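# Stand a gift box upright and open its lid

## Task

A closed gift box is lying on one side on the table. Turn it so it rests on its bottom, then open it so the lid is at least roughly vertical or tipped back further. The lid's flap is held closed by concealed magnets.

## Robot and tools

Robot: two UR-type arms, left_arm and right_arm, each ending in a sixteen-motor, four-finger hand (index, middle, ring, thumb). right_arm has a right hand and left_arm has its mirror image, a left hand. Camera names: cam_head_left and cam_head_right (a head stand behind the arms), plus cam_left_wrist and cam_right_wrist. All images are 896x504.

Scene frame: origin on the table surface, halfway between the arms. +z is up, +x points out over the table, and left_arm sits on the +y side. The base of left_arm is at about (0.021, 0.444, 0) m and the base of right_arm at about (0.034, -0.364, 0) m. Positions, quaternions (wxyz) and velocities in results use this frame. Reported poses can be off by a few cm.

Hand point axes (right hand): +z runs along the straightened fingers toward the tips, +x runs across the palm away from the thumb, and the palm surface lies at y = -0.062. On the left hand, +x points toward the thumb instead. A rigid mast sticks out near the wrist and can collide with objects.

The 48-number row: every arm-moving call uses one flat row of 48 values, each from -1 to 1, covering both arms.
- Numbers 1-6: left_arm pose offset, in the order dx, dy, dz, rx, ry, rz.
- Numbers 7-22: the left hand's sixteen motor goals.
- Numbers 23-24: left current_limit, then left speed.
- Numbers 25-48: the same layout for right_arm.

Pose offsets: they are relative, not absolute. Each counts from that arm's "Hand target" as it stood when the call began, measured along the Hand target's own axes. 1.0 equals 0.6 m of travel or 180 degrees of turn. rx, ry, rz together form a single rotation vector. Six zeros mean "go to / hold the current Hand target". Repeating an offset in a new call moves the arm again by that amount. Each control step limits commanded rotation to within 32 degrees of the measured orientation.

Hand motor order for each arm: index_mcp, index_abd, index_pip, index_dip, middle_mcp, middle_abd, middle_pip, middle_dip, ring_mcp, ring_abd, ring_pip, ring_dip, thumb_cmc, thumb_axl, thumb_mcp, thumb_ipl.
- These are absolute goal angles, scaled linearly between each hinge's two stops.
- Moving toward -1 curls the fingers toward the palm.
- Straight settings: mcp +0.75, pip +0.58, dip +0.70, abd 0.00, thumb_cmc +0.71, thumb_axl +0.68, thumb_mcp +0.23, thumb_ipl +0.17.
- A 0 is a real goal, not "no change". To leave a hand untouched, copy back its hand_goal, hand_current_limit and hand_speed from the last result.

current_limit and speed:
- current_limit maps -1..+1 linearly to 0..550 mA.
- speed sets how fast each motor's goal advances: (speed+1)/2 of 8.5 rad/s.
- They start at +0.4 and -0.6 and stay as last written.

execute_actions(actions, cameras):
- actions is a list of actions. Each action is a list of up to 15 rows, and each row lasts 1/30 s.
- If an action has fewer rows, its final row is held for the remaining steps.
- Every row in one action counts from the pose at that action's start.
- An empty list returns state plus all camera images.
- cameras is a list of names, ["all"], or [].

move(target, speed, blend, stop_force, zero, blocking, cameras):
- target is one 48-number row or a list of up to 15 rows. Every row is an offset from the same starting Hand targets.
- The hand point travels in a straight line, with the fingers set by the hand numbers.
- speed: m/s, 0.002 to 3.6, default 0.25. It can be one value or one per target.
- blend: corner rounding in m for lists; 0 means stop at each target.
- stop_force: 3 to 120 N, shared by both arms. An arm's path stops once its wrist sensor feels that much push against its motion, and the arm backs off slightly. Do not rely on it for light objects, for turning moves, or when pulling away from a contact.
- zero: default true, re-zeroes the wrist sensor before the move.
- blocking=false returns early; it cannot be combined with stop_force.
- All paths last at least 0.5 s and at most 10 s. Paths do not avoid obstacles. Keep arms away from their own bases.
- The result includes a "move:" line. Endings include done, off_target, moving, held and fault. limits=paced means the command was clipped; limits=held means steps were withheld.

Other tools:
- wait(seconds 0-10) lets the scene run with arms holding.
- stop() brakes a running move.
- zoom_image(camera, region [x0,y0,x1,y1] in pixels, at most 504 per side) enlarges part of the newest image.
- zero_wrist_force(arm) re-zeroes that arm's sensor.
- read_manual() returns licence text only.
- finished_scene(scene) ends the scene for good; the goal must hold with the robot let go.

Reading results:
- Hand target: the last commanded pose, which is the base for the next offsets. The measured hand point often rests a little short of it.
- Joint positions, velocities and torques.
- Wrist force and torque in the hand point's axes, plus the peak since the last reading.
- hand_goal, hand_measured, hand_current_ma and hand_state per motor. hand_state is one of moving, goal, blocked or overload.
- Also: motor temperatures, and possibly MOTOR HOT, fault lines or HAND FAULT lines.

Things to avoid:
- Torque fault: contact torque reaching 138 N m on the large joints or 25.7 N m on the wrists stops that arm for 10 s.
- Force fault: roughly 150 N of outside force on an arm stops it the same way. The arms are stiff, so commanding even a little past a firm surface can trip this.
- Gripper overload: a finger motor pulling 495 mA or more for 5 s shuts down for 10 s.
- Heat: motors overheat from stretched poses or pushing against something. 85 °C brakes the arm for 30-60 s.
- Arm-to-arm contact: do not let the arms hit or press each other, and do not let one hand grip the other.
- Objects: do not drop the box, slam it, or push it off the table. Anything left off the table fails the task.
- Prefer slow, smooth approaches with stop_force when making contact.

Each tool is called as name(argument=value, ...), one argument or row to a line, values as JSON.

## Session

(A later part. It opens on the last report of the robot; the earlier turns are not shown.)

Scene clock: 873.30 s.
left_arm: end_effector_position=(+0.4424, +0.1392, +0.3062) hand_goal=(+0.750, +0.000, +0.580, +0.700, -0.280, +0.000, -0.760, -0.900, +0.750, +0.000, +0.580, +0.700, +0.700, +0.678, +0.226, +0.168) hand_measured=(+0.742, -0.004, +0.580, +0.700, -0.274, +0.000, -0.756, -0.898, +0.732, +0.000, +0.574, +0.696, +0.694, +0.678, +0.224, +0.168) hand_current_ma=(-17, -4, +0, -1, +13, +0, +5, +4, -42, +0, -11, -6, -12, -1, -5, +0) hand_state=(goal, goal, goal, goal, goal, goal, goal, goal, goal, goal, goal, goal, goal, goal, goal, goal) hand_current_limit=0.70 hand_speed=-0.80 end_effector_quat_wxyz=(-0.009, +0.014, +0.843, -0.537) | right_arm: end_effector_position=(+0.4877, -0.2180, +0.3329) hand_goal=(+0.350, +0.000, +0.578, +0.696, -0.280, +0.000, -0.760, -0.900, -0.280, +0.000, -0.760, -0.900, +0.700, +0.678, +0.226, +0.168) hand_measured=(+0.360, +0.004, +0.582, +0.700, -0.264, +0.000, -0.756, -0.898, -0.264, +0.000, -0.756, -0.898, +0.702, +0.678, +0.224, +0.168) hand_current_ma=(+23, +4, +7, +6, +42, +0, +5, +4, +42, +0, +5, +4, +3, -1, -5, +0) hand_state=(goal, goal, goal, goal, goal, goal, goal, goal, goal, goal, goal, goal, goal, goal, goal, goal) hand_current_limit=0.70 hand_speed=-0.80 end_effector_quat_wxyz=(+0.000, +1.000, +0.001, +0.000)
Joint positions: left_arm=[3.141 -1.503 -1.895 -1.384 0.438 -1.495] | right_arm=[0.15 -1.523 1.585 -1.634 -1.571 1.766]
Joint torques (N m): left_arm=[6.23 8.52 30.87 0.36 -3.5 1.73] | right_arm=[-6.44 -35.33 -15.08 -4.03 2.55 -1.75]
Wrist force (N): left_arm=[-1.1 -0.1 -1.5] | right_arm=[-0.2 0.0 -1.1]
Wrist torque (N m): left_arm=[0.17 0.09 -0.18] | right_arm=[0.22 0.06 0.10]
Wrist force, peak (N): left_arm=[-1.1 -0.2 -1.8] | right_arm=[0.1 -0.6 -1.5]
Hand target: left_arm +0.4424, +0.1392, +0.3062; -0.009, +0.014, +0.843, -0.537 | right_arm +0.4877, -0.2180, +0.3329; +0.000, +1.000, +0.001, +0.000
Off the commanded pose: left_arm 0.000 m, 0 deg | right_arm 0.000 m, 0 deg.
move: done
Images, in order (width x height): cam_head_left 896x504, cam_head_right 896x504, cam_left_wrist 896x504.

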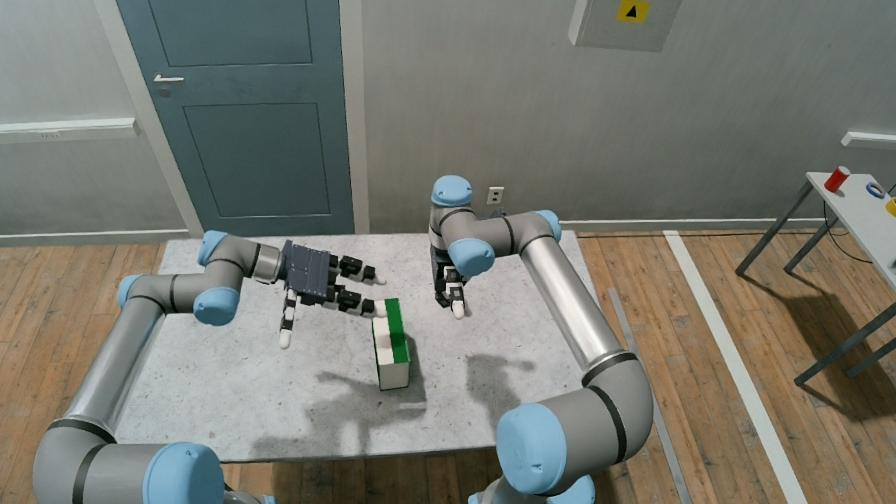

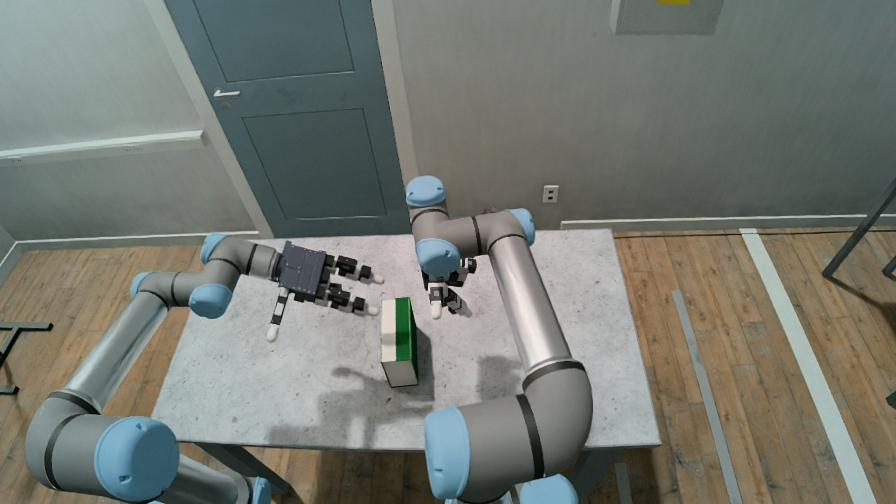

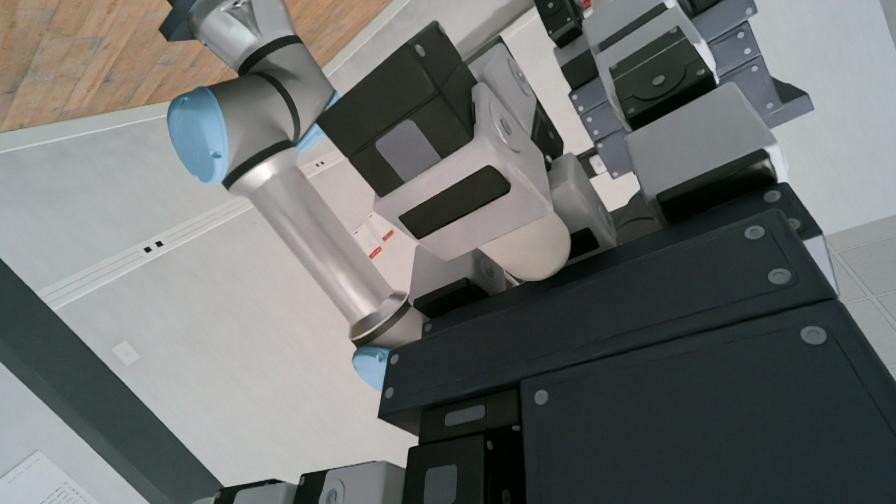

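move(
  target=[
    [0,0.214,0.092,0,0,0,0.75,0,0.58,0.7,-0.28,0,-0.76,-0.9,0.75,0,0.58,0.7,0.7,0.678,0.226,0.168,0.7,-0.8,0,0,0,0,0,0,0.35,0,0.577,0.696,-0.28,0,-0.76,-0.9,-0.28,0,-0.76,-0.9,0.7,0.678,0.226,0.168,0.7,-0.8],
    [0,0.274,0.12,0,0,0,0.75,0,0.58,0.7,-0.28,0,-0.76,-0.9,0.75,0,0.58,0.7,0.7,0.678,0.226,0.168,0.7,-0.8,0,0,0,0,0,0,0.35,0,0.577,0.696,-0.28,0,-0.76,-0.9,-0.28,0,-0.76,-0.9,0.7,0.678,0.226,0.168,0.7,-0.8],
  ],
  speed=[0.08,0.015],
  stop_force=3,
  cameras=["cam_head_left","cam_head_right"],
)

zoom_image(
  camera="cam_head_left",
  region=[310, 260, 450, 400],
)

zoom_image(
  camera="cam_head_right",
  region=[310, 260, 450, 400],
)

Scene clock: 901.73 s.
left_arm: end_effector_position=(+0.4425, +0.1436, +0.1379) hand_goal=(+0.750, +0.000, +0.580, +0.700, -0.280, +0.000, -0.760, -0.900, +0.750, +0.000, +0.580, +0.700, +0.700, +0.678, +0.226, +0.168) hand_measured=(+0.758, -0.004, +0.588, +0.704, -0.274, +0.000, -0.756, -0.898, +0.758, +0.000, +0.588, +0.704, +0.694, +0.678, +0.224, +0.168) hand_current_ma=(+16, -4, +14, +5, +13, +0, +5, +4, +18, -1, +13, +4, -13, -1, -5, +0) hand_state=(goal, goal, goal, goal, goal, goal, goal, goal, goal, goal, goal, goal, goal, goal, goal, goal) hand_current_limit=0.70 hand_speed=-0.80 end_effector_quat_wxyz=(-0.009, +0.014, +0.843, -0.537) | right_arm: end_effector_position=(+0.4877, -0.2180, +0.3329) hand_goal=(+0.350, +0.000, +0.578, +0.696, -0.280, +0.000, -0.760, -0.900, -0.280, +0.000, -0.760, -0.900, +0.700, +0.678, +0.226, +0.168) hand_measured=(+0.360, +0.004, +0.582, +0.700, -0.264, +0.000, -0.756, -0.898, -0.264, +0.000, -0.756, -0.898, +0.702, +0.678, +0.224, +0.168) hand_current_ma=(+23, +4, +7, +6, +42, +0, +5, +4, +42, +0, +5, +4, +3, -1, -5, +0) hand_state=(goal, goal, goal, goal, goal, goal, goal, goal, goal, goal, goal, goal, goal, goal, goal, goal) hand_current_limit=0.70 hand_speed=-0.80 end_effector_quat_wxyz=(+0.000, +1.000, +0.001, +0.000)
Joint positions: left_arm=[3.151 -1.708 -2.167 -0.928 0.439 -1.471] | right_arm=[0.15 -1.523 1.585 -1.634 -1.571 1.766]
Joint torques (N m): left_arm=[-5.64 39.72 25.54 0.21 0.27 -0.65] | right_arm=[-6.6 -35.02 -14.4 -4.05 2.56 -1.68]
Wrist force (N): left_arm=[-1.1 -0.9 -1.4] | right_arm=[0.0 -0.2 -1.2]
Wrist torque (N m): left_arm=[0.30 0.13 0.01] | right_arm=[0.21 0.04 0.11]
Wrist force, peak (N): left_arm=[-1.3 -2.2 -4.1] | right_arm=[-0.4 -0.2 -1.4]
Hand target: left_arm +0.4425, +0.1436, +0.1379; -0.009, +0.014, +0.843, -0.537 (not the last commanded pose) | right_arm +0.4877, -0.2180, +0.3329; +0.000, +1.000, +0.001, +0.000
Off the commanded pose: left_arm 0.011 m, 0 deg | right_arm 0.000 m, 0 deg.
move: contact (left_arm); path passed 1 of 2 targets
Images, in order (width x height): cam_head_left 896x504, cam_head_right 896x504.

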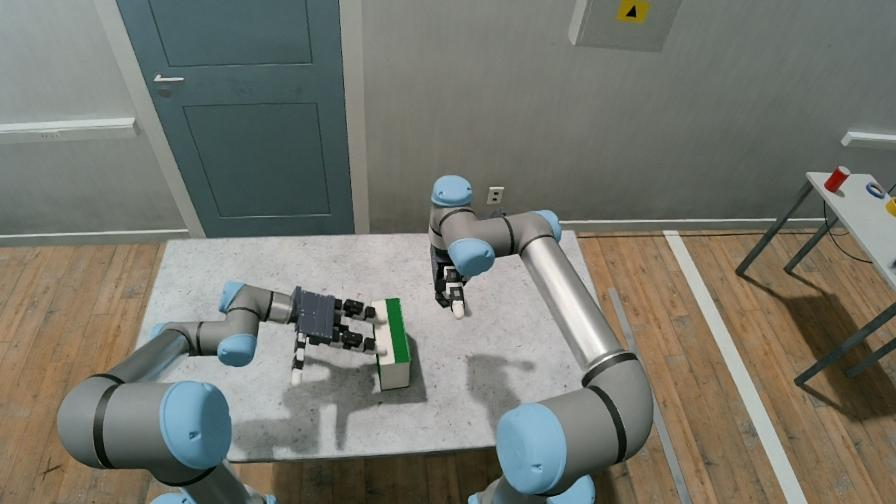

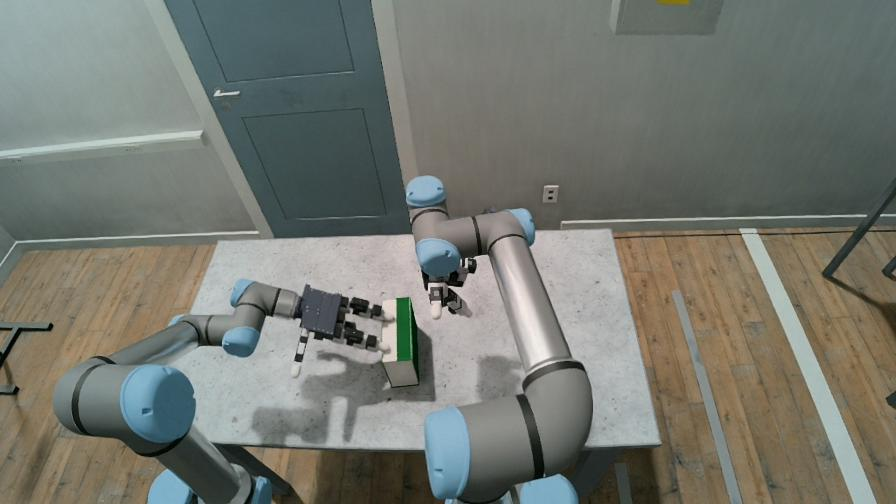

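Scaled by 3.600 from the camera's 896x504 image, which has a finer 1280x720 frame.

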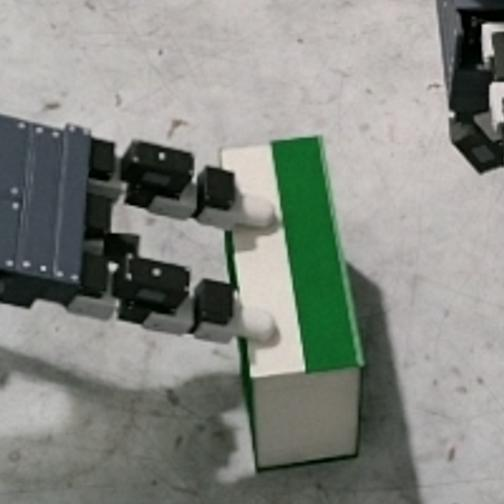

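Scaled by 3.600 from the camera's 896x504 image, which has a finer 1280x720 frame.

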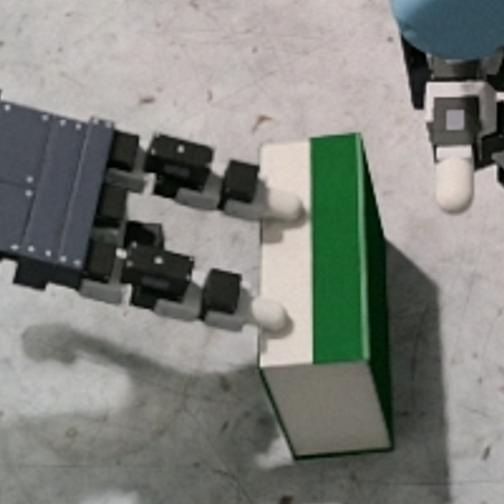

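move(
  target=[
    [0.0,-0.006,-0.003,0,0,0,0.75,0,0.58,0.7,-0.28,0,-0.76,-0.9,0.75,0,0.58,0.7,0.7,0.678,0.226,0.168,0.7,-0.8,0,0,0,0,0,0,1,0,1,1,-0.28,0,-0.76,-0.9,-0.28,0,-0.76,-0.9,0.7,0.678,0.226,0.168,0.7,-0.8],
    [0.017,-0.006,-0.003,0,-0.022,-0.0103,0.75,0,0.58,0.7,-0.28,0,-0.76,-0.9,0.75,0,0.58,0.7,0.7,0.678,0.226,0.168,0.7,-0.8,0,-0.14,0,0,0,0,1,0,1,1,-0.28,0,-0.76,-0.9,-0.28,0,-0.76,-0.9,0.7,0.678,0.226,0.168,0.7,-0.8],
    [0.017,0,0,0,-0.022,-0.0103,0.75,0,0.58,0.7,-0.28,0,-0.76,-0.9,0.75,0,0.58,0.7,0.7,0.678,0.226,0.168,0.7,-0.8,0,-0.14,0.115,0,0,0,1,0,1,1,-0.28,0,-0.76,-0.9,-0.28,0,-0.76,-0.9,0.7,0.678,0.226,0.168,0.7,-0.8],
  ],
  speed=[0.05,0.08,0.05],
  cameras=["cam_head_left","cam_head_right","cam_right_wrist"],
)

zoom_image(
  camera="cam_head_left",
  region=[310, 260, 450, 400],
)

zoom_image(
  camera="cam_head_right",
  region=[310, 260, 450, 400],
)

Scene clock: 933.43 s.
left_arm: end_effector_position=(+0.4324, +0.1439, +0.1379) hand_goal=(+0.750, +0.000, +0.580, +0.700, -0.280, +0.000, -0.760, -0.900, +0.750, +0.000, +0.580, +0.700, +0.700, +0.678, +0.226, +0.168) hand_measured=(+0.756, -0.004, +0.586, +0.702, -0.274, +0.000, -0.756, -0.898, +0.758, +0.000, +0.586, +0.702, +0.694, +0.678, +0.224, +0.168) hand_current_ma=(+13, -4, +10, +3, +13, +0, +5, +4, +14, +0, +9, +4, -13, -1, -5, +0) hand_state=(goal, goal, goal, goal, goal, goal, goal, goal, goal, goal, goal, goal, goal, goal, goal, goal) hand_current_limit=0.70 hand_speed=-0.80 end_effector_quat_wxyz=(+0.011, -0.018, +0.843, -0.537) | right_arm: end_effector_position=(+0.4876, -0.1340, +0.2640) hand_goal=(+1.000, +0.000, +1.000, +1.000, -0.280, +0.000, -0.760, -0.900, -0.280, +0.000, -0.760, -0.900, +0.700, +0.678, +0.226, +0.168) hand_measured=(+0.986, +0.004, +0.994, +0.996, -0.264, +0.000, -0.756, -0.898, -0.264, +0.000, -0.756, -0.898, +0.702, +0.678, +0.224, +0.168) hand_current_ma=(-33, +4, -10, -6, +42, +0, +5, +4, +42, +0, +5, +4, +3, -1, -5, +0) hand_state=(goal, goal, goal, goal, goal, goal, goal, goal, goal, goal, goal, goal, goal, goal, goal, goal) hand_current_limit=0.70 hand_speed=-0.80 end_effector_quat_wxyz=(+0.000, +1.000, +0.001, +0.000)
Joint positions: left_arm=[3.156 -1.688 -2.245 -0.719 0.438 -1.639] | right_arm=[0.302 -1.399 1.625 -1.797 -1.571 1.918]
Joint torques (N m): left_arm=[-7.66 9.94 4.05 4.49 0.21 -1.17] | right_arm=[6.96 -17.33 -14.3 -4.15 -2.72 1.79]
Wrist force (N): left_arm=[-1.1 -2.0 -3.8] | right_arm=[0.1 -0.4 -0.8]
Wrist torque (N m): left_arm=[0.52 0.05 0.03] | right_arm=[0.04 0.01 -0.05]
Wrist force, peak (N): left_arm=[-1.3 -1.8 -4.1] | right_arm=[0.0 -0.5 -1.5]
Hand target: left_arm +0.4324, +0.1439, +0.1379; +0.011, -0.018, +0.843, -0.537 | right_arm +0.4876, -0.1340, +0.2639; +0.000, +1.000, +0.001, +0.000
Off the commanded pose: left_arm 0.000 m, 0 deg | right_arm 0.000 m, 0 deg.
move: done
Images, in order (width x height): cam_head_left 896x504, cam_head_right 896x504, cam_right_wrist 896x504.

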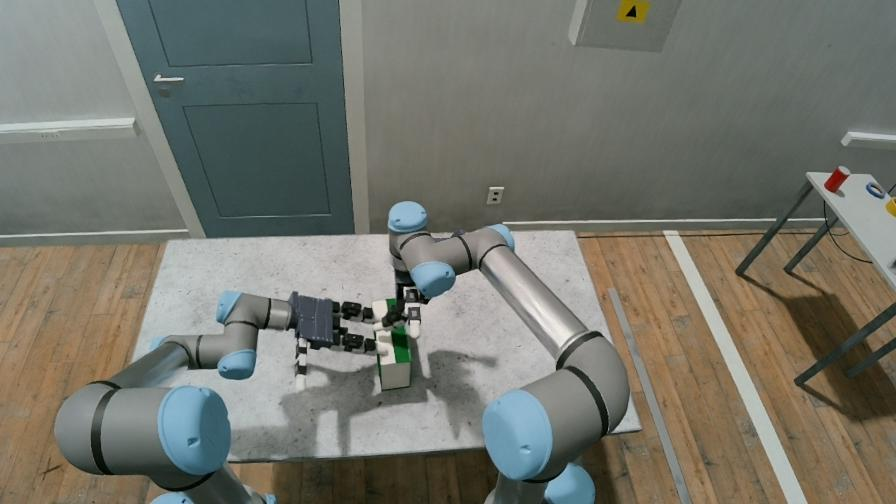

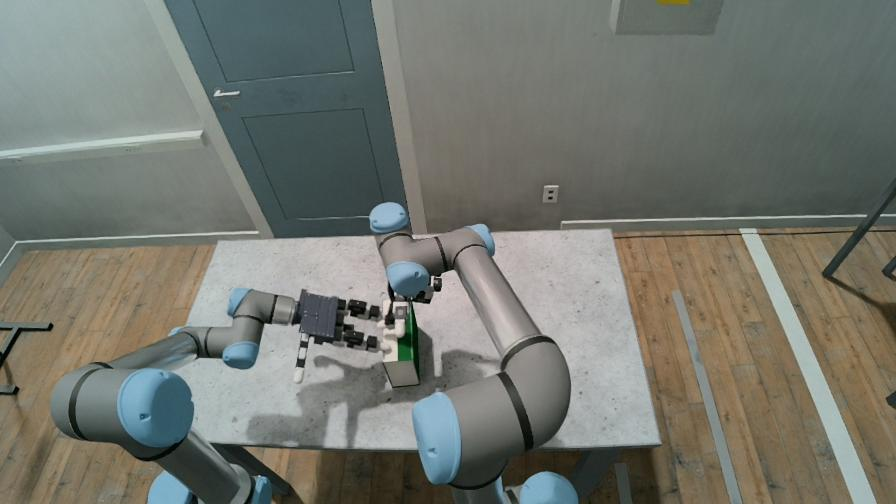

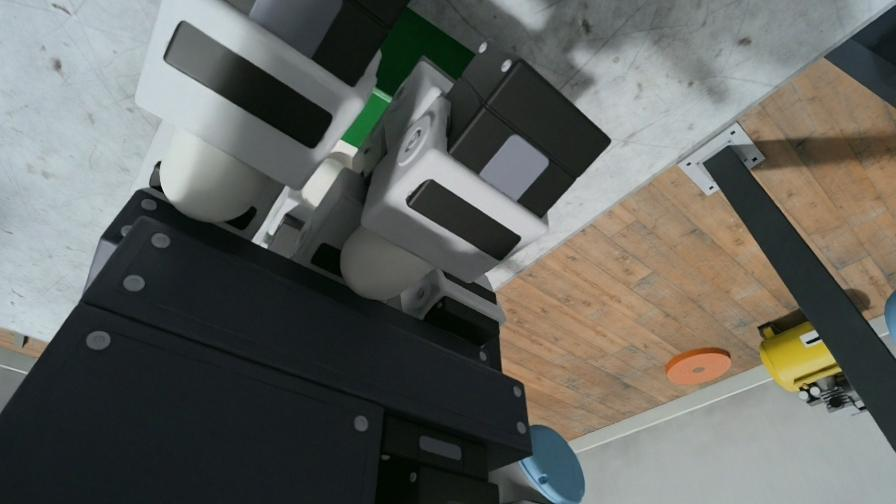

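Scaled by 3.600 from the camera's 896x504 image, which has a finer 1280x720 frame.

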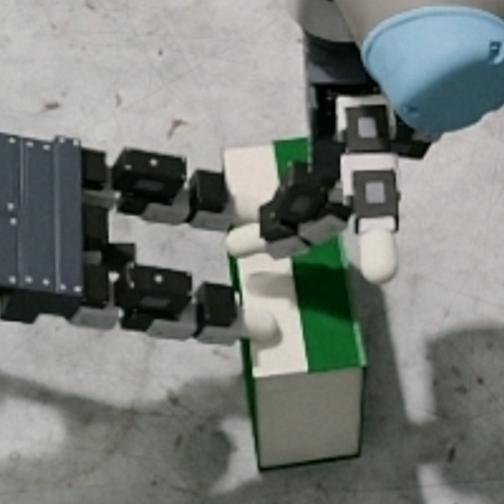

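Scaled by 3.600 from the camera's 896x504 image, which has a finer 1280x720 frame.

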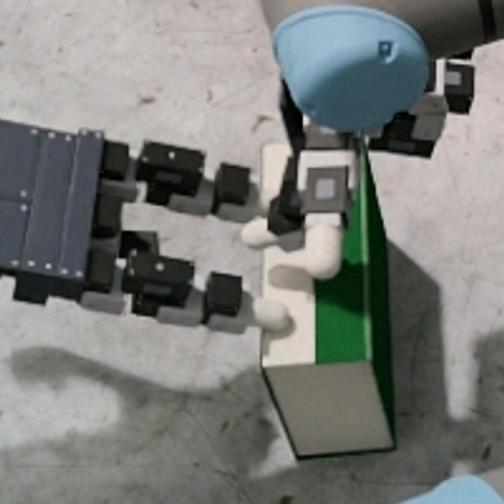

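move(
  target=[
    [0,0,0,0,0,0,0.75,0,0.58,0.7,-0.28,0,-0.76,-0.9,0.75,0,0.58,0.7,0.7,0.678,0.226,0.168,0.7,-0.8,0,0.023,0.01,0,0,0,1,0,1,1,-0.28,0,-0.76,-0.9,-0.28,0,-0.76,-0.9,0.7,0.678,0.226,0.168,0.7,-0.8],
    [0,0,0,0,0,0,0.75,0,0.58,0.7,-0.28,0,-0.76,-0.9,0.75,0,0.58,0.7,0.7,0.678,0.226,0.168,0.7,-0.8,0,0.023,0.1,0,0,0,1,0,1,1,-0.28,0,-0.76,-0.9,-0.28,0,-0.76,-0.9,0.7,0.678,0.226,0.168,0.7,-0.8],
  ],
  speed=[0.05,0.02],
  stop_force=3,
  cameras=["cam_head_left","cam_head_right","cam_right_wrist"],
)

zoom_image(
  camera="cam_head_left",
  region=[310, 260, 450, 400],
)

zoom_image(
  camera="cam_head_right",
  region=[310, 260, 450, 400],
)

Scene clock: 954.77 s.
left_arm: end_effector_position=(+0.4323, +0.1439, +0.1379) hand_goal=(+0.750, +0.000, +0.580, +0.700, -0.280, +0.000, -0.760, -0.900, +0.750, +0.000, +0.580, +0.700, +0.700, +0.678, +0.226, +0.168) hand_measured=(+0.758, -0.004, +0.586, +0.704, -0.274, +0.000, -0.756, -0.898, +0.758, +0.000, +0.586, +0.704, +0.694, +0.678, +0.224, +0.168) hand_current_ma=(+14, -4, +10, +5, +13, +0, +5, +4, +15, +0, +10, +5, -13, -1, -5, +0) hand_state=(goal, goal, goal, goal, goal, goal, goal, goal, goal, goal, goal, goal, goal, goal, goal, goal) hand_current_limit=0.70 hand_speed=-0.80 end_effector_quat_wxyz=(+0.011, -0.018, +0.843, -0.537) | right_arm: end_effector_position=(+0.4877, -0.1478, +0.2359) hand_goal=(+1.000, +0.000, +1.000, +1.000, -0.280, +0.000, -0.760, -0.900, -0.280, +0.000, -0.760, -0.900, +0.700, +0.678, +0.226, +0.168) hand_measured=(+0.992, +0.002, +1.000, +1.000, -0.264, +0.000, -0.756, -0.898, -0.264, +0.000, -0.756, -0.898, +0.702, +0.678, +0.224, +0.168) hand_current_ma=(-20, +4, +0, +0, +42, +0, +5, +4, +42, +0, +5, +4, +3, -1, -5, +0) hand_state=(goal, goal, goal, goal, goal, goal, goal, goal, goal, goal, goal, goal, goal, goal, goal, goal) hand_current_limit=0.70 hand_speed=-0.80 end_effector_quat_wxyz=(+0.000, +1.000, +0.001, +0.000)
Joint positions: left_arm=[3.156 -1.688 -2.245 -0.719 0.438 -1.639] | right_arm=[0.278 -1.399 1.699 -1.871 -1.571 1.894]
Joint torques (N m): left_arm=[-3.87 12.68 5.77 4.35 0.1 -1.31] | right_arm=[1.32 -39.82 -36.17 -0.64 1.82 -0.51]
Wrist force (N): left_arm=[-1.2 -1.4 -1.9] | right_arm=[0.1 -0.9 -0.8]
Wrist torque (N m): left_arm=[0.41 0.09 0.01] | right_arm=[0.02 -0.01 0.10]
Wrist force, peak (N): left_arm=[-1.0 -2.0 -4.6] | right_arm=[0.3 2.5 -4.9]
Hand target: left_arm +0.4324, +0.1439, +0.1379; +0.011, -0.018, +0.843, -0.537 | right_arm +0.4877, -0.1478, +0.2359; +0.000, +1.000, +0.001, +0.000 (not the last commanded pose)
Off the commanded pose: left_arm 0.000 m, 0 deg | right_arm 0.032 m, 0 deg.
move: contact (right_arm); path passed 1 of 2 targets
Images, in order (width x height): cam_head_left 896x504, cam_head_right 896x504, cam_right_wrist 896x504.

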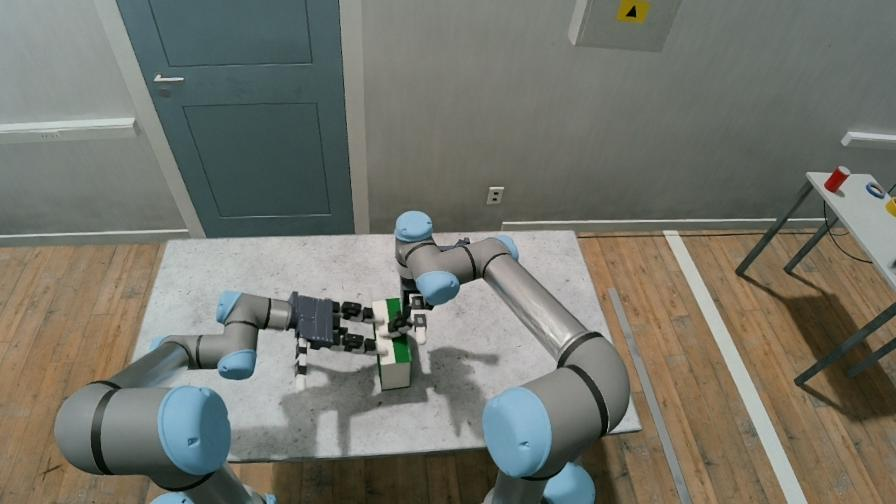

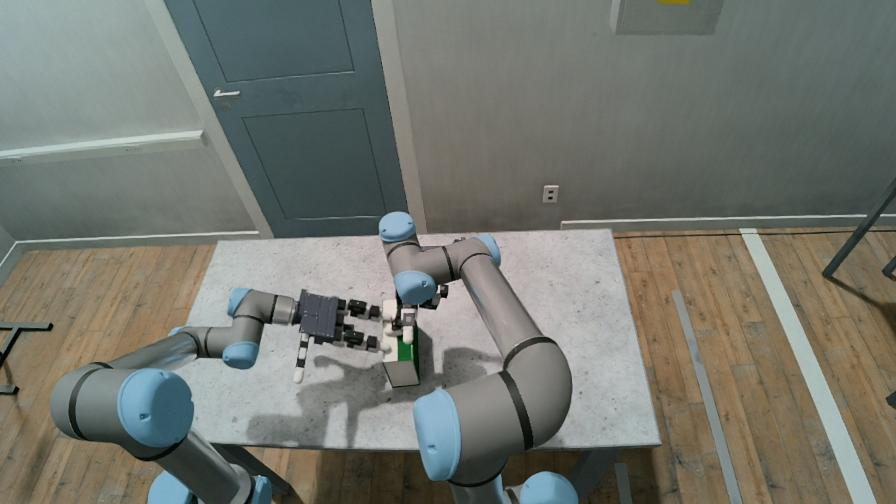

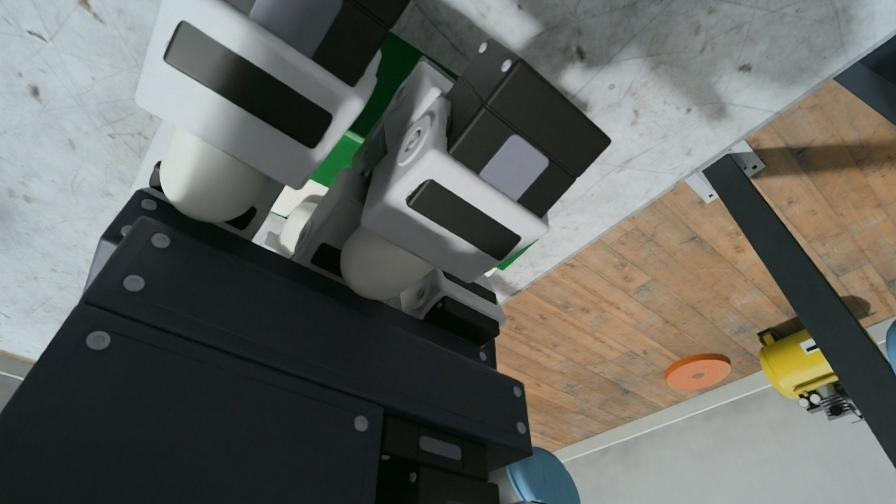

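Scaled by 3.600 from the camera's 896x504 image, which has a finer 1280x720 frame.

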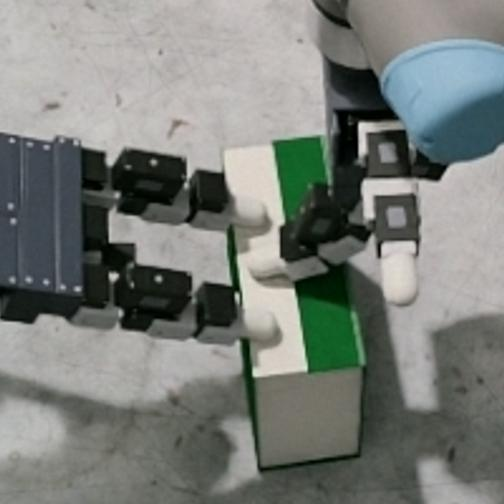

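Scaled by 3.600 from the camera's 896x504 image, which has a finer 1280x720 frame.

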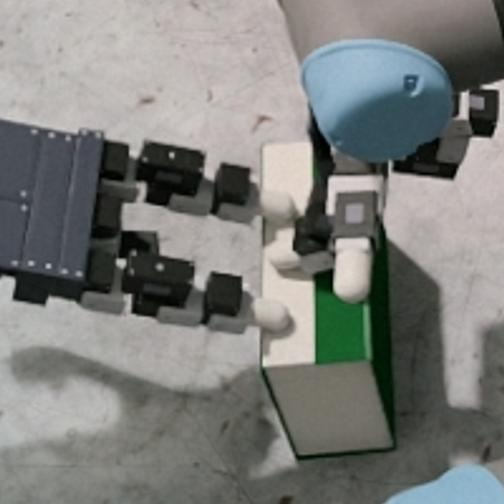

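move(
  target=[
    [0,0,0,0,0,0,0.75,0,0.58,0.7,-0.28,0,-0.76,-0.9,0.75,0,0.58,0.7,0.7,0.678,0.226,0.168,0.7,-0.8,0,0,0.06,0,0,0,1,0,1,1,-0.28,0,-0.76,-0.9,-0.28,0,-0.76,-0.9,0.7,0.678,0.226,0.168,0.7,-0.8],
  ],
  speed=0.015,
  stop_force=45,
)

move(
  target=[
    [0,-0.0084,0.0181,0,0,0,0.75,0,0.58,0.7,-0.28,0,-0.76,-0.9,0.75,0,0.58,0.7,0.7,0.678,0.226,0.168,0.7,-0.8,0,0,0,0,0,0,1,0,1,1,-0.28,0,-0.76,-0.9,-0.28,0,-0.76,-0.9,0.7,0.678,0.226,0.168,0.7,-0.8],
  ],
  speed=0.015,
  cameras=["cam_head_left","cam_head_right","cam_left_wrist"],
)

zoom_image(
  camera="cam_head_left",
  region=[310, 260, 450, 400],
)

zoom_image(
  camera="cam_head_right",
  region=[310, 260, 450, 400],
)

Scene clock: 969.80 s.
left_arm: end_effector_position=(+0.4324, +0.1439, +0.1379) hand_goal=(+0.750, +0.000, +0.580, +0.700, -0.280, +0.000, -0.760, -0.900, +0.750, +0.000, +0.580, +0.700, +0.700, +0.678, +0.226, +0.168) hand_measured=(+0.758, -0.002, +0.586, +0.704, -0.274, +0.000, -0.756, -0.898, +0.758, +0.000, +0.586, +0.704, +0.694, +0.678, +0.224, +0.168) hand_current_ma=(+16, -3, +11, +5, +13, +0, +5, +4, +18, +0, +11, +5, -13, -1, -5, +0) hand_state=(goal, goal, goal, goal, goal, goal, goal, goal, goal, goal, goal, goal, goal, goal, goal, goal) hand_current_limit=0.70 hand_speed=-0.80 end_effector_quat_wxyz=(+0.011, -0.018, +0.843, -0.537) | right_arm: end_effector_position=(+0.4877, -0.1477, +0.2312) hand_goal=(+1.000, +0.000, +1.000, +1.000, -0.280, +0.000, -0.760, -0.900, -0.280, +0.000, -0.760, -0.900, +0.700, +0.678, +0.226, +0.168) hand_measured=(+1.006, +0.010, +1.004, +1.002, -0.264, +0.000, -0.756, -0.898, -0.264, +0.000, -0.756, -0.898, +0.702, +0.678, +0.224, +0.168) hand_current_ma=(+10, +19, +8, +4, +42, +0, +5, +4, +42, +0, +5, +4, +3, -1, -5, +0) hand_state=(goal, goal, goal, goal, goal, goal, goal, goal, goal, goal, goal, goal, goal, goal, goal, goal) hand_current_limit=0.70 hand_speed=-0.80 end_effector_quat_wxyz=(+0.000, +1.000, +0.001, +0.001)
Joint positions: left_arm=[3.156 -1.688 -2.245 -0.719 0.438 -1.639] | right_arm=[0.278 -1.396 1.708 -1.884 -1.571 1.894]
Joint torques (N m): left_arm=[5 22.37 12.68 2.99 0.28 -1.12] | right_arm=[2.1 -17.5 -14.91 2.4 -3.18 1.95]
Wrist force (N): left_arm=[-1.0 -1.9 -2.9] | right_arm=[0.0 4.5 -43.5]
Wrist torque (N m): left_arm=[0.47 0.09 0.02] | right_arm=[6.42 -1.01 -0.02]
Wrist force, peak (N): left_arm=[-0.8 -2.3 -5.4] | right_arm=[-0.1 7.5 -52.6]
Hand target: left_arm +0.4324, +0.1439, +0.1379; +0.011, -0.018, +0.843, -0.537 | right_arm +0.4877, -0.1477, +0.2312; +0.000, +1.000, +0.001, +0.001 (not the last commanded pose)
Off the commanded pose: left_arm 0.000 m, 0 deg | right_arm 0.031 m, 0 deg.
move: contact (right_arm)

Scene clock: 971.10 s.
left_arm: end_effector_position=(+0.4329, +0.1320, +0.1378) hand_goal=(+0.750, +0.000, +0.580, +0.700, -0.280, +0.000, -0.760, -0.900, +0.750, +0.000, +0.580, +0.700, +0.700, +0.678, +0.226, +0.168) hand_measured=(+0.758, -0.002, +0.586, +0.704, -0.274, +0.000, -0.756, -0.898, +0.760, +0.000, +0.586, +0.704, +0.694, +0.678, +0.224, +0.168) hand_current_ma=(+18, -3, +11, +5, +12, +0, +5, +4, +21, +0, +11, +5, -13, -1, -5, +0) hand_state=(goal, goal, goal, goal, goal, goal, goal, goal, goal, goal, goal, goal, goal, goal, goal, goal) hand_current_limit=0.70 hand_speed=-0.80 end_effector_quat_wxyz=(+0.011, -0.018, +0.843, -0.537) | right_arm: end_effector_position=(+0.4877, -0.1477, +0.2312) hand_goal=(+1.000, +0.000, +1.000, +1.000, -0.280, +0.000, -0.760, -0.900, -0.280, +0.000, -0.760, -0.900, +0.700, +0.678, +0.226, +0.168) hand_measured=(+1.004, +0.010, +1.004, +1.002, -0.264, +0.000, -0.756, -0.898, -0.264, +0.000, -0.756, -0.898, +0.702, +0.678, +0.224, +0.168) hand_current_ma=(+9, +19, +8, +4, +42, +0, +5, +4, +42, +0, +5, +4, +3, -1, -5, +0) hand_state=(goal, goal, goal, goal, goal, goal, goal, goal, goal, goal, goal, goal, goal, goal, goal, goal) hand_current_limit=0.70 hand_speed=-0.80 end_effector_quat_wxyz=(+0.000, +1.000, +0.001, +0.001)
Joint positions: left_arm=[3.128 -1.71 -2.239 -0.643 0.44 -1.704] | right_arm=[0.278 -1.396 1.708 -1.884 -1.571 1.894]
Joint torques (N m): left_arm=[-7.28 10.51 24.83 4.44 0.83 -1.08] | right_arm=[0.4 -15.14 -13.94 1.21 -4.12 1.43]
Wrist force (N): left_arm=[-0.8 -2.3 -5.5] | right_arm=[0.3 7.5 -44.8]
Wrist torque (N m): left_arm=[0.68 0.05 0.03] | right_arm=[6.41 -1.06 -0.03]
Wrist force, peak (N): left_arm=[-1.1 -2.4 -5.5] | right_arm=[0.1 7.4 -45.1]
Hand target: left_arm +0.4329, +0.1319, +0.1378; +0.011, -0.018, +0.843, -0.537 | right_arm +0.4877, -0.1477, +0.2312; +0.000, +1.000, +0.001, +0.001
Off the commanded pose: left_arm 0.000 m, 0 deg | right_arm 0.000 m, 0 deg.
move: done
Images, in order (width x height): cam_head_left 896x504, cam_head_right 896x504, cam_left_wrist 896x504.

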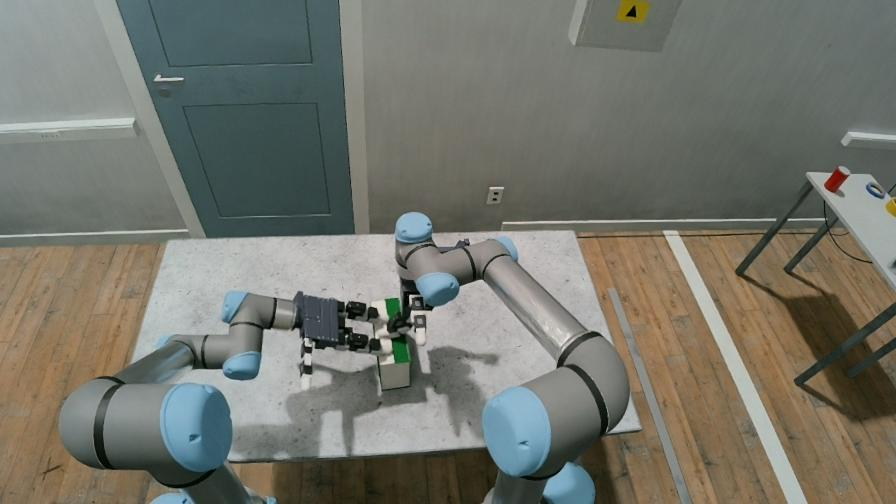

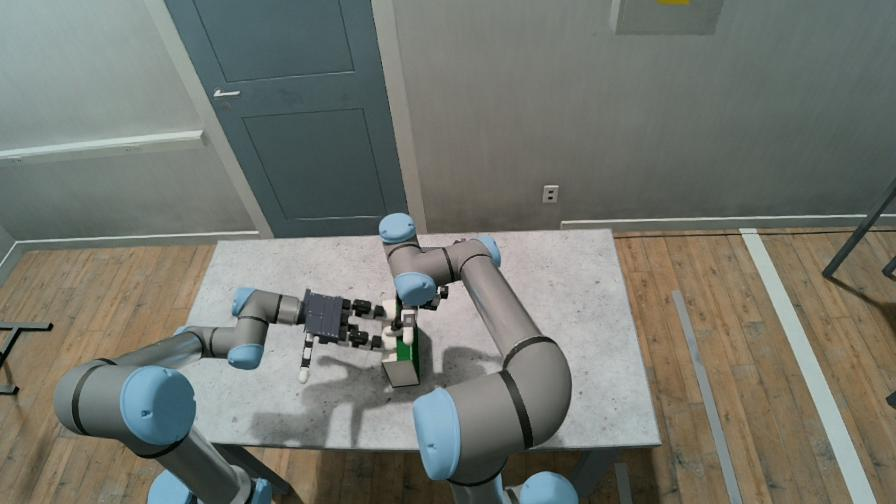

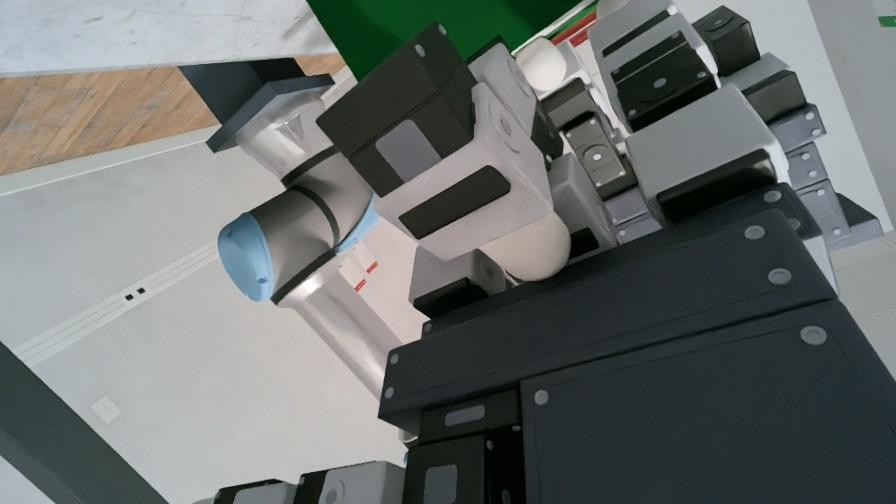

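Scaled by 3.600 from the camera's 896x504 image, which has a finer 1280x720 frame.

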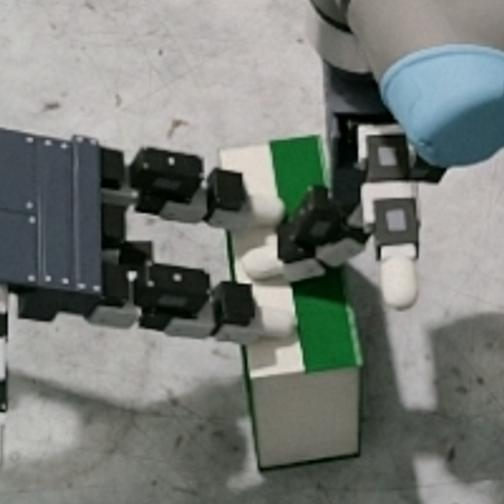

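Scaled by 3.600 from the camera's 896x504 image, which has a finer 1280x720 frame.

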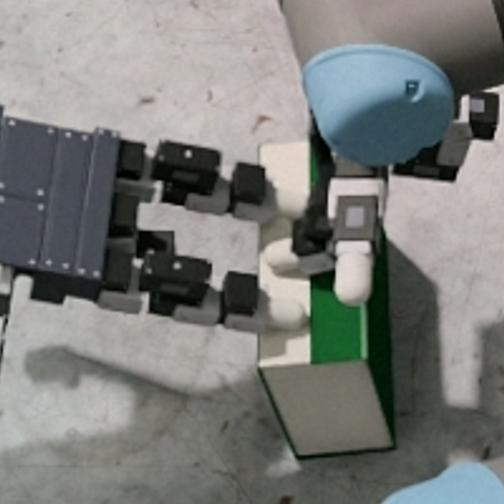

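move(
  target=[
    [0,-0.0175,0.0377,0,0,0,0.75,0,0.58,0.7,-0.28,0,-0.76,-0.9,0.75,0,0.58,0.7,0.7,0.678,0.226,0.168,0.7,-0.8,0,0,0,0,0,0,1,0,1,1,-0.28,0,-0.76,-0.9,-0.28,0,-0.76,-0.9,0.7,0.678,0.226,0.168,0.7,-0.8],
  ],
  speed=0.015,
  cameras=["cam_head_left","cam_head_right"],
)

zoom_image(
  camera="cam_head_left",
  region=[310, 260, 450, 400],
)

zoom_image(
  camera="cam_head_right",
  region=[310, 260, 450, 400],
)

Scene clock: 981.97 s.
left_arm: end_effector_position=(+0.4339, +0.1071, +0.1378) hand_goal=(+0.750, +0.000, +0.580, +0.700, -0.280, +0.000, -0.760, -0.900, +0.750, +0.000, +0.580, +0.700, +0.700, +0.678, +0.226, +0.168) hand_measured=(+0.762, -0.002, +0.588, +0.704, -0.274, +0.000, -0.756, -0.898, +0.764, -0.012, +0.590, +0.706, +0.694, +0.678, +0.224, +0.168) hand_current_ma=(+28, -2, +16, +5, +12, +0, +5, +4, +31, -19, +18, +9, -13, -1, -5, +0) hand_state=(goal, goal, goal, goal, goal, goal, goal, goal, goal, goal, goal, goal, goal, goal, goal, goal) hand_current_limit=0.70 hand_speed=-0.80 end_effector_quat_wxyz=(+0.011, -0.018, +0.843, -0.537) | right_arm: end_effector_position=(+0.4877, -0.1477, +0.2312) hand_goal=(+1.000, +0.000, +1.000, +1.000, -0.280, +0.000, -0.760, -0.900, -0.280, +0.000, -0.760, -0.900, +0.700, +0.678, +0.226, +0.168) hand_measured=(+1.004, +0.010, +1.004, +1.002, -0.264, +0.000, -0.756, -0.898, -0.264, +0.000, -0.756, -0.898, +0.702, +0.678, +0.224, +0.168) hand_current_ma=(+8, +19, +8, +4, +42, +0, +5, +4, +42, +0, +5, +4, +3, -1, -5, +0) hand_state=(goal, goal, goal, goal, goal, goal, goal, goal, goal, goal, goal, goal, goal, goal, goal, goal) hand_current_limit=0.70 hand_speed=-0.80 end_effector_quat_wxyz=(+0.000, +1.000, +0.001, +0.001)
Joint positions: left_arm=[3.071 -1.76 -2.22 -0.494 0.45 -1.835] | right_arm=[0.278 -1.396 1.708 -1.884 -1.571 1.894]
Joint torques (N m): left_arm=[-7.1 11.54 23.29 4.37 0.53 -0.96] | right_arm=[7.07 -5.44 -8.15 -0.54 0.72 -0.2]
Wrist force (N): left_arm=[-1.3 -2.2 -4.9] | right_arm=[0.1 7.9 -45.0]
Wrist torque (N m): left_arm=[0.70 0.00 0.01] | right_arm=[6.42 -1.05 -0.06]
Wrist force, peak (N): left_arm=[-1.3 -1.9 -9.3] | right_arm=[0.3 12.2 -46.9]
Hand target: left_arm +0.4339, +0.1070, +0.1378; +0.011, -0.018, +0.843, -0.537 | right_arm +0.4877, -0.1477, +0.2312; +0.000, +1.000, +0.001, +0.001
Off the commanded pose: left_arm 0.000 m, 0 deg | right_arm 0.000 m, 0 deg.
move: done
Images, in order (width x height): cam_head_left 896x504, cam_head_right 896x504.

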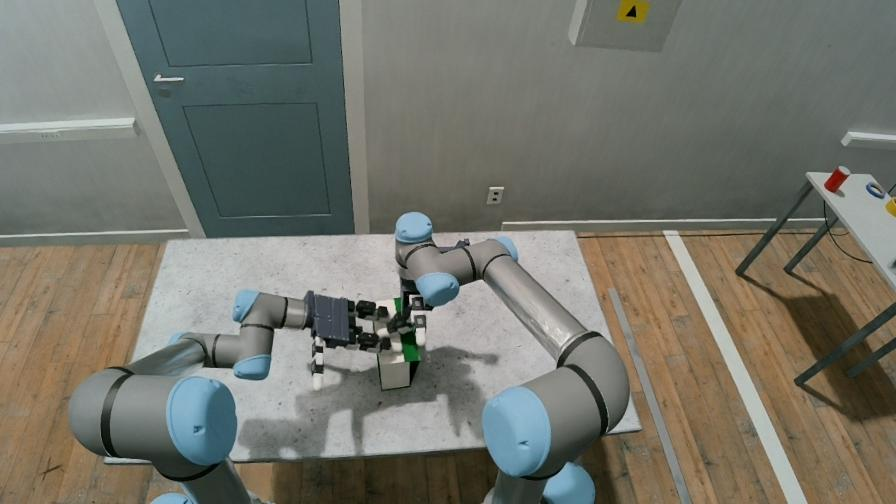

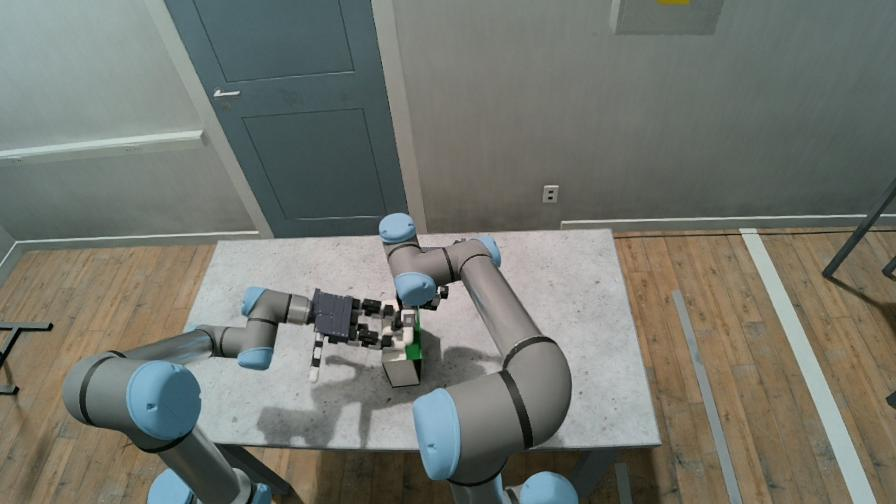

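Scaled by 3.600 from the camera's 896x504 image, which has a finer 1280x720 frame.

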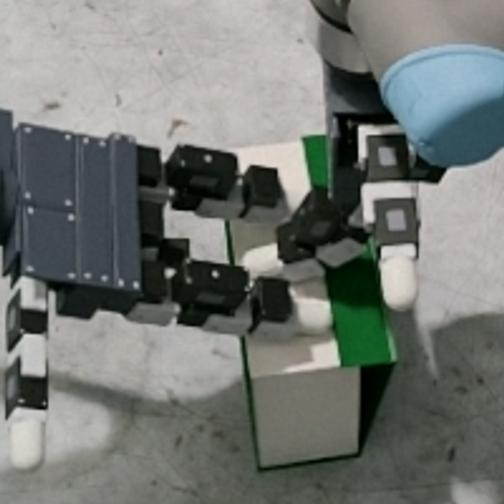

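Scaled by 3.600 from the camera's 896x504 image, which has a finer 1280x720 frame.

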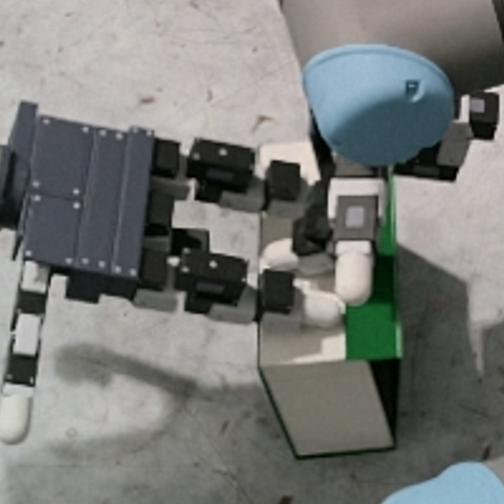

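move(
  target=[
    [0,-0.0175,0.0377,0,0,0,0.75,0,0.58,0.7,-0.28,0,-0.76,-0.9,0.75,0,0.58,0.7,0.7,0.678,0.226,0.168,0.7,-0.8,0,0,0,0,0,0,1,0,1,1,-0.28,0,-0.76,-0.9,-0.28,0,-0.76,-0.9,0.7,0.678,0.226,0.168,0.7,-0.8],
    [0,-0.0175,0.0377,0,0,0,0.75,0,0.58,0.7,-0.28,0,-0.76,-0.9,0.75,0,0.58,0.7,0.7,0.678,0.226,0.168,0.7,-0.8,0,0,-0.2,0,0,0,1,0,1,1,-0.28,0,-0.76,-0.9,-0.28,0,-0.76,-0.9,0.7,0.678,0.226,0.168,0.7,-0.8],
  ],
  speed=[0.015,0.04],
  cameras=["cam_head_left","cam_head_right"],
)

zoom_image(
  camera="cam_head_left",
  region=[310, 260, 450, 400],
)

zoom_image(
  camera="cam_head_right",
  region=[310, 260, 450, 400],
)

Scene clock: 1005.80 s.
left_arm: end_effector_position=(+0.4350, +0.0821, +0.1377) hand_goal=(+0.750, +0.000, +0.580, +0.700, -0.280, +0.000, -0.760, -0.900, +0.750, +0.000, +0.580, +0.700, +0.700, +0.678, +0.226, +0.168) hand_measured=(+0.760, -0.002, +0.590, +0.704, -0.274, +0.000, -0.756, -0.898, +0.758, -0.006, +0.590, +0.706, +0.694, +0.678, +0.224, +0.168) hand_current_ma=(+23, -2, +17, +6, +12, +0, +5, +4, +14, -8, +18, +10, -13, -1, -5, +0) hand_state=(goal, goal, goal, goal, goal, goal, goal, goal, goal, goal, goal, goal, goal, goal, goal, goal) hand_current_limit=0.70 hand_speed=-0.80 end_effector_quat_wxyz=(+0.011, -0.018, +0.843, -0.537) | right_arm: end_effector_position=(+0.4876, -0.1478, +0.3511) hand_goal=(+1.000, +0.000, +1.000, +1.000, -0.280, +0.000, -0.760, -0.900, -0.280, +0.000, -0.760, -0.900, +0.700, +0.678, +0.226, +0.168) hand_measured=(+0.998, +0.002, +1.000, +1.000, -0.264, +0.000, -0.756, -0.898, -0.264, +0.000, -0.756, -0.898, +0.702, +0.678, +0.224, +0.168) hand_current_ma=(-5, +4, +0, +0, +42, +0, +5, +4, +42, +0, +5, +4, +3, -1, -5, +0) hand_state=(goal, goal, goal, goal, goal, goal, goal, goal, goal, goal, goal, goal, goal, goal, goal, goal) hand_current_limit=0.70 hand_speed=-0.80 end_effector_quat_wxyz=(+0.000, +1.000, +0.001, +0.001)
Joint positions: left_arm=[3.015 -1.81 -2.193 -0.363 0.467 -1.956] | right_arm=[0.278 -1.442 1.45 -1.581 -1.571 1.894]
Joint torques (N m): left_arm=[-5.45 14.42 14.85 4.75 0.47 -1.19] | right_arm=[-0.97 -21.29 -37.25 -0.48 -2.09 -1.21]
Wrist force (N): left_arm=[-0.8 -0.8 -1.3] | right_arm=[0.1 -1.1 -0.3]
Wrist torque (N m): left_arm=[0.34 0.11 0.04] | right_arm=[-0.05 0.01 0.07]
Wrist force, peak (N): left_arm=[-0.9 -2.3 -5.6] | right_arm=[-0.1 8.7 -45.5]
Hand target: left_arm +0.4350, +0.0821, +0.1377; +0.011, -0.018, +0.843, -0.537 | right_arm +0.4876, -0.1478, +0.3512; +0.000, +1.000, +0.001, +0.001
Off the commanded pose: left_arm 0.000 m, 0 deg | right_arm 0.000 m, 0 deg.
move: done
Images, in order (width x height): cam_head_left 896x504, cam_head_right 896x504.

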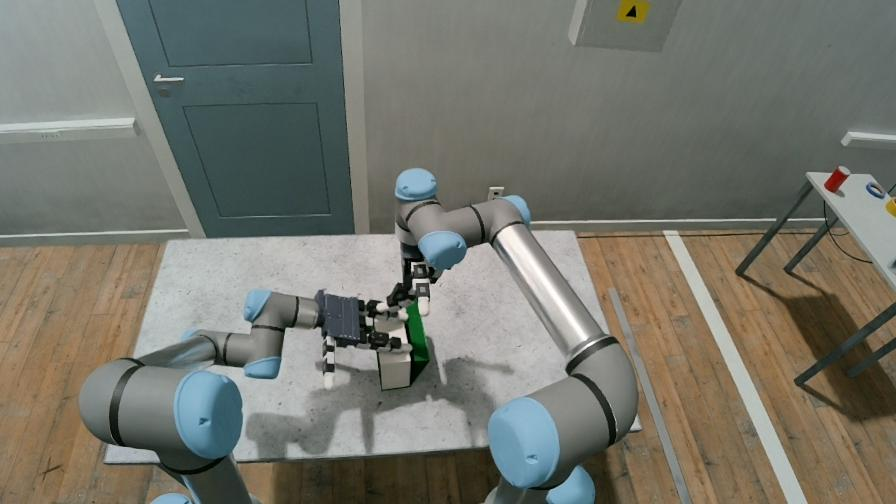

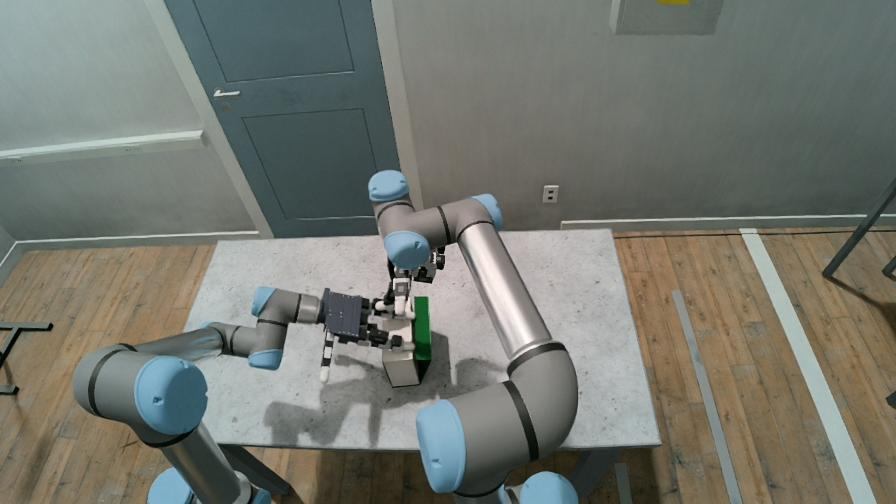

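Scaled by 3.600 from the camera's 896x504 image, which has a finer 1280x720 frame.

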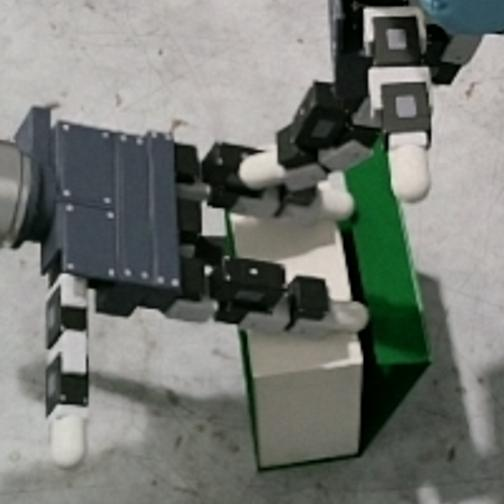

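Scaled by 3.600 from the camera's 896x504 image, which has a finer 1280x720 frame.

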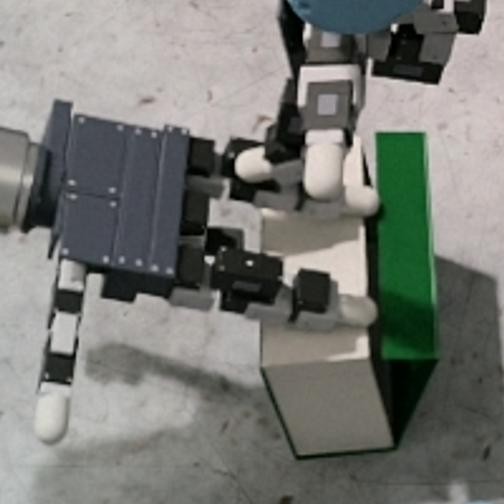

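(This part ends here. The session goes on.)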